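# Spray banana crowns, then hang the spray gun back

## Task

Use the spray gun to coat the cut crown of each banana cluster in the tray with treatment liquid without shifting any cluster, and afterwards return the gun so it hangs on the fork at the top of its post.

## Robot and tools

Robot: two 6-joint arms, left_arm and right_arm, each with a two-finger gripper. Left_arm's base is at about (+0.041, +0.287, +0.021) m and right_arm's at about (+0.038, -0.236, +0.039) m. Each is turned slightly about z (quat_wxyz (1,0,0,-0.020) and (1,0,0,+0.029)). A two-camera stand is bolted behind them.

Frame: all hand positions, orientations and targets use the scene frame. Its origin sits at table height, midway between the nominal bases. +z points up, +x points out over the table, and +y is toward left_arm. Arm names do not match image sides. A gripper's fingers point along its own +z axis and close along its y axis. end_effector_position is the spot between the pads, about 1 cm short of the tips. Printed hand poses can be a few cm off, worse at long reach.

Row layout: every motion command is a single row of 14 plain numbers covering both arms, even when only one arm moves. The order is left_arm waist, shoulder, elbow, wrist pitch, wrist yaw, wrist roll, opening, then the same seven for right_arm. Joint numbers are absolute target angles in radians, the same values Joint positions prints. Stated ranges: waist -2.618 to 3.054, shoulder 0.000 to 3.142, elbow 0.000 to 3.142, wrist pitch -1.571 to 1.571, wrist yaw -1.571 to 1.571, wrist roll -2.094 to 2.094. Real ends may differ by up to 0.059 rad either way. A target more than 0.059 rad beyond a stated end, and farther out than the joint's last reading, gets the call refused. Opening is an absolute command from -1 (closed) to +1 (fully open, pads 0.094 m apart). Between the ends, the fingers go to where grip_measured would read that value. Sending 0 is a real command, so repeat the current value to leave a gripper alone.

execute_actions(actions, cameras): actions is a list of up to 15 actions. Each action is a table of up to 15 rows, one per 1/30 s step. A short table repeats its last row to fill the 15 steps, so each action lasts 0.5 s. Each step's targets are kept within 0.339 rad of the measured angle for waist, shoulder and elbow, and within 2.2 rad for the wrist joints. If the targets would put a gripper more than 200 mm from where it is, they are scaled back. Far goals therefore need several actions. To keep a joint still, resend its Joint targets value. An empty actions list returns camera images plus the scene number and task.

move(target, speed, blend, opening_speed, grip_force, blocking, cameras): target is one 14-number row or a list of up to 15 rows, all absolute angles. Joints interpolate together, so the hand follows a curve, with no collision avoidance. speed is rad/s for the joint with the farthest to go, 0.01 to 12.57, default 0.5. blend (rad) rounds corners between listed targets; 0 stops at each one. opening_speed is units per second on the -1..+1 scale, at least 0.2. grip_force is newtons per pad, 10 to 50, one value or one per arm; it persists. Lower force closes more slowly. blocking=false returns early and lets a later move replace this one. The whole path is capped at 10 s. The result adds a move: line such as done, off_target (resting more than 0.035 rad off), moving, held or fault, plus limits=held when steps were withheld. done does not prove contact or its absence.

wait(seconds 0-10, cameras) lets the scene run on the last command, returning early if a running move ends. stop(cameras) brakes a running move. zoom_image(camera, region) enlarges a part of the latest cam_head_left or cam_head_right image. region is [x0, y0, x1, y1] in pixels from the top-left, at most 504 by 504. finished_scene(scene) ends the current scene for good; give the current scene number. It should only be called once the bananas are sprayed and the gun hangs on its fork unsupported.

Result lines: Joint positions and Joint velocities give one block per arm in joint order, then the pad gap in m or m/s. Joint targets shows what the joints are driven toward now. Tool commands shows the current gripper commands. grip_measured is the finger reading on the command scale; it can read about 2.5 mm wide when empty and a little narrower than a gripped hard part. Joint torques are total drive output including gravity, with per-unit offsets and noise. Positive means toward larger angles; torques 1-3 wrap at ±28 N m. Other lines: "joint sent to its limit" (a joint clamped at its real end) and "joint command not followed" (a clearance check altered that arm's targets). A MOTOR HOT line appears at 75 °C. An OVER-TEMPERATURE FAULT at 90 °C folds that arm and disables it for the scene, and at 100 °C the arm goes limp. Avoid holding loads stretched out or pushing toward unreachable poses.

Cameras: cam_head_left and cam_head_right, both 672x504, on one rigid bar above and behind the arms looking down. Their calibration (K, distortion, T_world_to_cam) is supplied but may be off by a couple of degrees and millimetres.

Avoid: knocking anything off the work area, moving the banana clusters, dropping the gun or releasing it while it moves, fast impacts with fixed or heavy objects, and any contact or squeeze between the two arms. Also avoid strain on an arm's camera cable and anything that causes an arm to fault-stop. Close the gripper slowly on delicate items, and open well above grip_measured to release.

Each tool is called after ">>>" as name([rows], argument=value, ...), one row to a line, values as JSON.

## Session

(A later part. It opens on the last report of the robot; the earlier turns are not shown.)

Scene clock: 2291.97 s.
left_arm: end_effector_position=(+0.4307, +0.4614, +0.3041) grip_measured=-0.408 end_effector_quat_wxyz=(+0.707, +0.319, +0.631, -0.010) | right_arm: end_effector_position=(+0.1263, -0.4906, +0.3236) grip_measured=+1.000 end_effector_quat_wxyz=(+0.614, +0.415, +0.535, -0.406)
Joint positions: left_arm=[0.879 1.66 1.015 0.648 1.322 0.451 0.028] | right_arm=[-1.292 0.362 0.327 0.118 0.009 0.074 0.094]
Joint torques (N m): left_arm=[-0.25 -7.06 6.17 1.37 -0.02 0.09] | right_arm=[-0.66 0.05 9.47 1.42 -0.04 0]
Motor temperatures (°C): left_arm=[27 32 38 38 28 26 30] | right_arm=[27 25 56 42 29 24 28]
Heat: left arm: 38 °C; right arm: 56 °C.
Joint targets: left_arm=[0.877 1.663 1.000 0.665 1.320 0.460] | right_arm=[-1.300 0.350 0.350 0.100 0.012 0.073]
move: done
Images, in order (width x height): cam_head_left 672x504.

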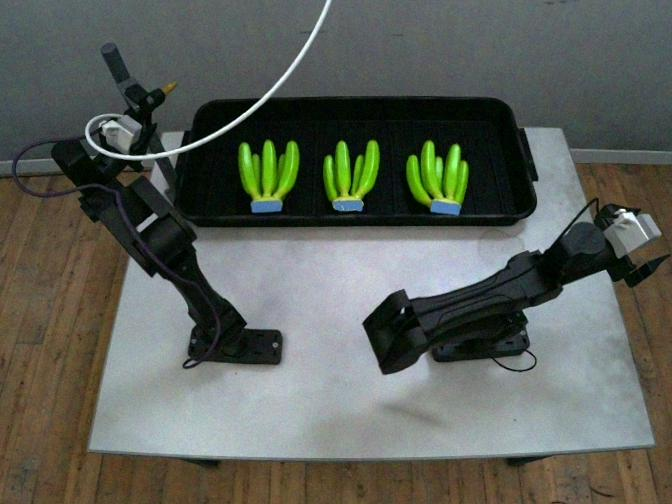

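>>> move([
  [0.868,1.71,1.045,0.66,1.31,0.46,-0.9,-1.3,0.35,0.35,0.1,0.012,0.073,1],
  [0.868,1.705,1.005,0.685,1.31,0.46,-0.9,-1.3,0.35,0.35,0.1,0.012,0.073,1],
], speed=0.06, cameras=["cam_head_left"])

>>> zoom_image(camera="cam_head_left", region=[100, 55, 180, 135])

Scene clock: 2302.87 s.
left_arm: end_effector_position=(+0.4345, +0.4631, +0.3047) grip_measured=-0.408 end_effector_quat_wxyz=(+0.710, +0.324, +0.626, -0.007) | right_arm: end_effector_position=(+0.1263, -0.4906, +0.3236) grip_measured=+1.000 end_effector_quat_wxyz=(+0.614, +0.415, +0.535, -0.406)
Joint positions: left_arm=[0.875 1.681 1.029 0.681 1.323 0.44 0.028] | right_arm=[-1.292 0.362 0.327 0.118 0.009 0.074 0.094]
Joint torques (N m): left_arm=[-0.69 -5.63 5.38 1.28 -0.16 0.23] | right_arm=[-0.62 0.28 9.5 1.43 -0.05 0.01]
Motor temperatures (°C): left_arm=[27 32 37 38 28 26 30] | right_arm=[27 25 56 42 29 24 28]
Heat: left arm: 38 °C; right arm: 56 °C.
Joint targets: left_arm=[0.868 1.705 1.005 0.685 1.310 0.460] | right_arm=[-1.300 0.350 0.350 0.100 0.012 0.073]
move: done
Images, in order (width x height): cam_head_left 672x504.

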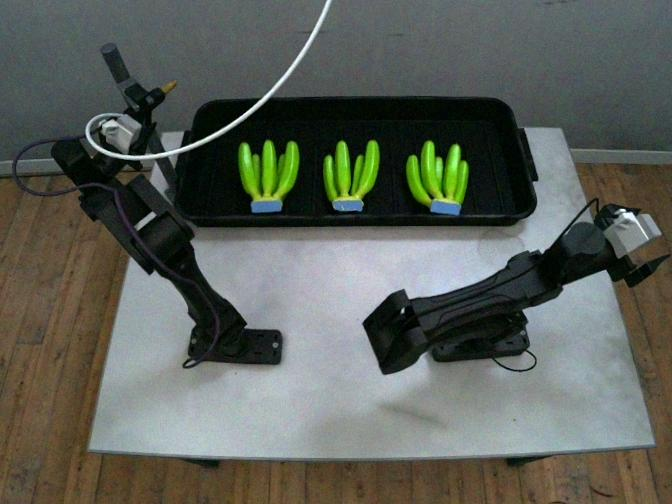

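Scaled by 6.300 from the camera's 672x504 image, which has a finer 960x720 frame.

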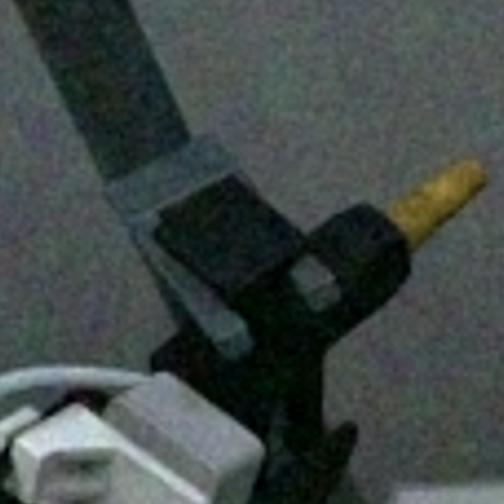

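Resting on prongs. Release.

>>> move(target=[0.875,1.685,1.03,0.685,1.323,0.445,1,-1.3,0.35,0.35,0.1,0.012,0.073,1], speed=0.1, opening_speed=0.6, cameras=["cam_head_left"])

>>> zoom_image(camera="cam_head_left", region=[100, 55, 180, 135])

Scene clock: 2311.57 s.
left_arm: end_effector_position=(+0.4230, +0.4448, +0.3029) grip_measured=+0.997 end_effector_quat_wxyz=(+0.706, +0.358, +0.609, -0.054) | right_arm: end_effector_position=(+0.1263, -0.4906, +0.3236) grip_measured=+1.000 end_effector_quat_wxyz=(+0.614, +0.415, +0.535, -0.406)
Joint positions: left_arm=[0.876 1.681 1.029 0.669 1.444 0.438 0.094] | right_arm=[-1.292 0.362 0.327 0.118 0.009 0.074 0.094]
Joint torques (N m): left_arm=[-0.12 -6.98 7.56 1.31 -1.47 0.1] | right_arm=[-0.59 -0.02 9.47 1.45 -0.04 0.03]
Motor temperatures (°C): left_arm=[27 32 37 37 28 26 30] | right_arm=[27 25 56 42 29 24 28]
Heat: left arm: 37 °C; right arm: 56 °C.
Joint targets: left_arm=[0.875 1.685 1.030 0.685 1.323 0.445] | right_arm=[-1.300 0.350 0.350 0.100 0.012 0.073]
move: off_target (left_arm); left_arm: the wrist yaw is farthest, 0.121 rad from its target
Images, in order (width x height): cam_head_left 672x504.

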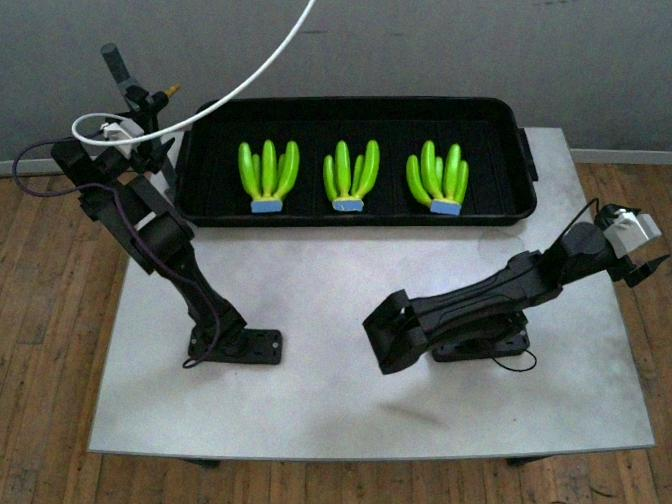

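Scaled by 6.300 from the camera's 672x504 image, which has a finer 960x720 frame.

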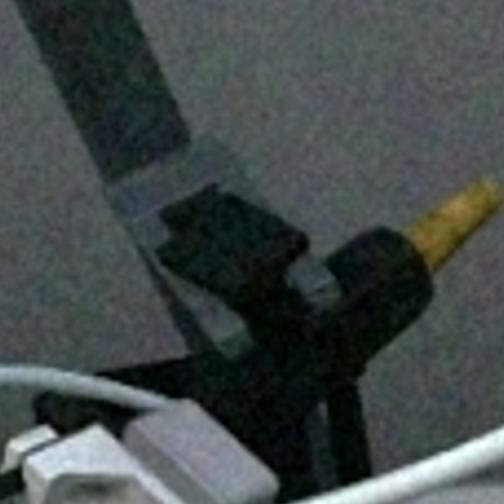

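>>> move([
  [0.98,1.685,1.04,0.685,1.53,0.445,1,-1.3,0.35,0.35,0.1,0.012,0.073,1],
  [1.1,1.685,1.04,0.685,1.565,0.445,1,-1.3,0.35,0.35,0.1,0.012,0.073,1],
], speed=0.25, cameras=["cam_head_left"])

>>> zoom_image(camera="cam_head_left", region=[70, 40, 190, 160])

Scene clock: 2328.13 s.
left_arm: end_effector_position=(+0.3712, +0.5074, +0.3033) grip_measured=+0.998 end_effector_quat_wxyz=(+0.707, +0.325, +0.628, -0.010) | right_arm: end_effector_position=(+0.1263, -0.4906, +0.3236) grip_measured=+1.000 end_effector_quat_wxyz=(+0.614, +0.415, +0.535, -0.406)
Joint positions: left_arm=[1.097 1.681 1.029 0.678 1.549 0.438 0.094] | right_arm=[-1.292 0.362 0.327 0.118 0.009 0.074 0.094]
Joint torques (N m): left_arm=[0.4 -6.98 8.51 1.17 0.14 0.09] | right_arm=[-0.87 0.29 9.46 1.44 -0.06 0.02]
Motor temperatures (°C): left_arm=[27 33 36 37 28 26 29] | right_arm=[27 25 56 42 29 24 28]
Heat: left arm: 37 °C; right arm: 56 °C.
Joint targets: left_arm=[1.100 1.685 1.040 0.685 1.562 0.445] | right_arm=[-1.300 0.350 0.350 0.100 0.012 0.073]
joint sent to its limit (left arm) — the wrist yaw, upper limit.
move: done
Images, in order (width x height): cam_head_left 672x504.

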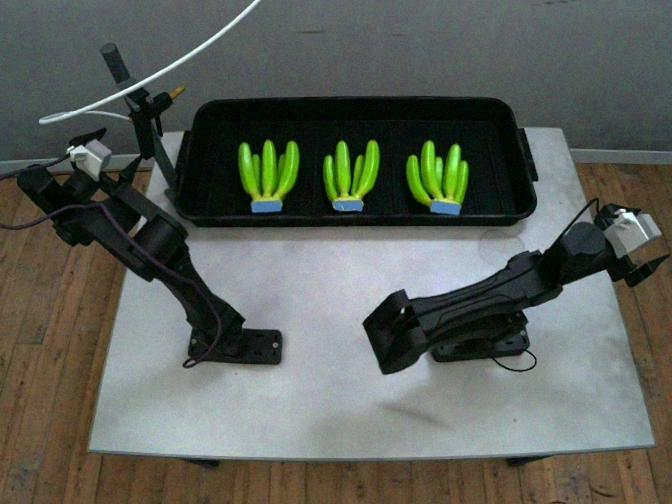

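Scaled by 4.200 from the camera's 672x504 image, which has a finer 960x720 frame.

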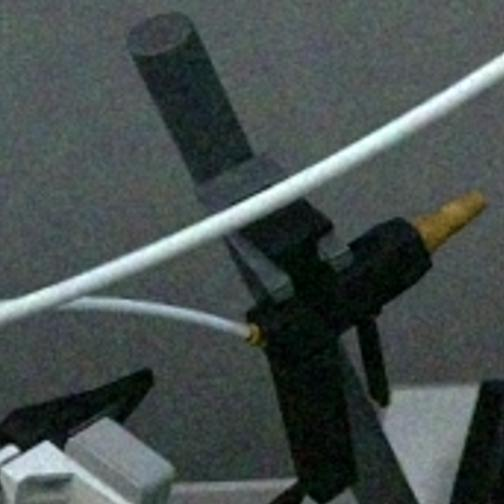

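>>> move([
  [1.3,1.6,1.04,0.6,1.55,0.445,1,-1.3,0.35,0.35,0.1,0.012,0.073,1],
  [1.3,0.9,0.7,0.3,1.0,0.2,1,-1.3,0.35,0.35,0.1,0.012,0.073,1],
], speed=0.5, cameras=["cam_head_left"])

>>> zoom_image(camera="cam_head_left", region=[70, 40, 190, 160])

Scene clock: 2341.30 s.
left_arm: end_effector_position=(+0.2697, +0.5010, +0.3797) grip_measured=+0.998 end_effector_quat_wxyz=(+0.702, +0.019, +0.685, +0.193) | right_arm: end_effector_position=(+0.1263, -0.4906, +0.3236) grip_measured=+1.000 end_effector_quat_wxyz=(+0.614, +0.415, +0.535, -0.406)
Joint positions: left_arm=[1.299 0.909 0.718 0.306 1.017 0.198 0.094] | right_arm=[-1.292 0.362 0.327 0.118 0.009 0.074 0.094]
Joint torques (N m): left_arm=[0.05 -1.99 6.35 1.33 -0.22 0.09] | right_arm=[-0.7 0.13 9.59 1.42 -0.03 -0.01]
Motor temperatures (°C): left_arm=[27 33 36 37 28 26 29] | right_arm=[26 25 56 42 29 24 28]
Heat: left arm: 37 °C; right arm: 56 °C.
Joint targets: left_arm=[1.300 0.900 0.700 0.300 1.000 0.200] | right_arm=[-1.300 0.350 0.350 0.100 0.012 0.073]
move: done
Images, in order (width x height): cam_head_left 672x504.

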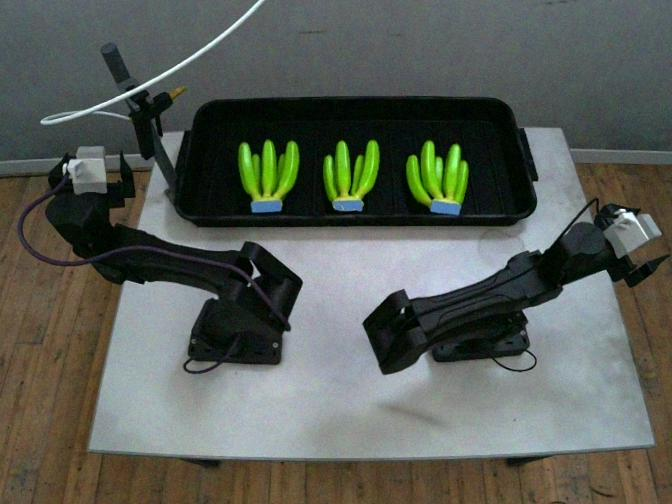

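Scaled by 4.200 from the camera's 672x504 image, which has a finer 960x720 frame.

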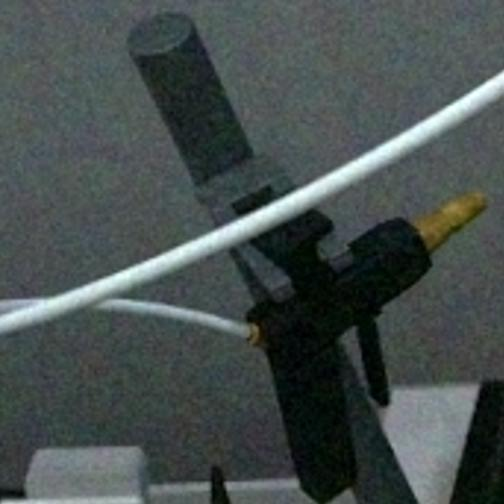

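>>> finished_scene(scene=1)

The scene is finished: the task was done.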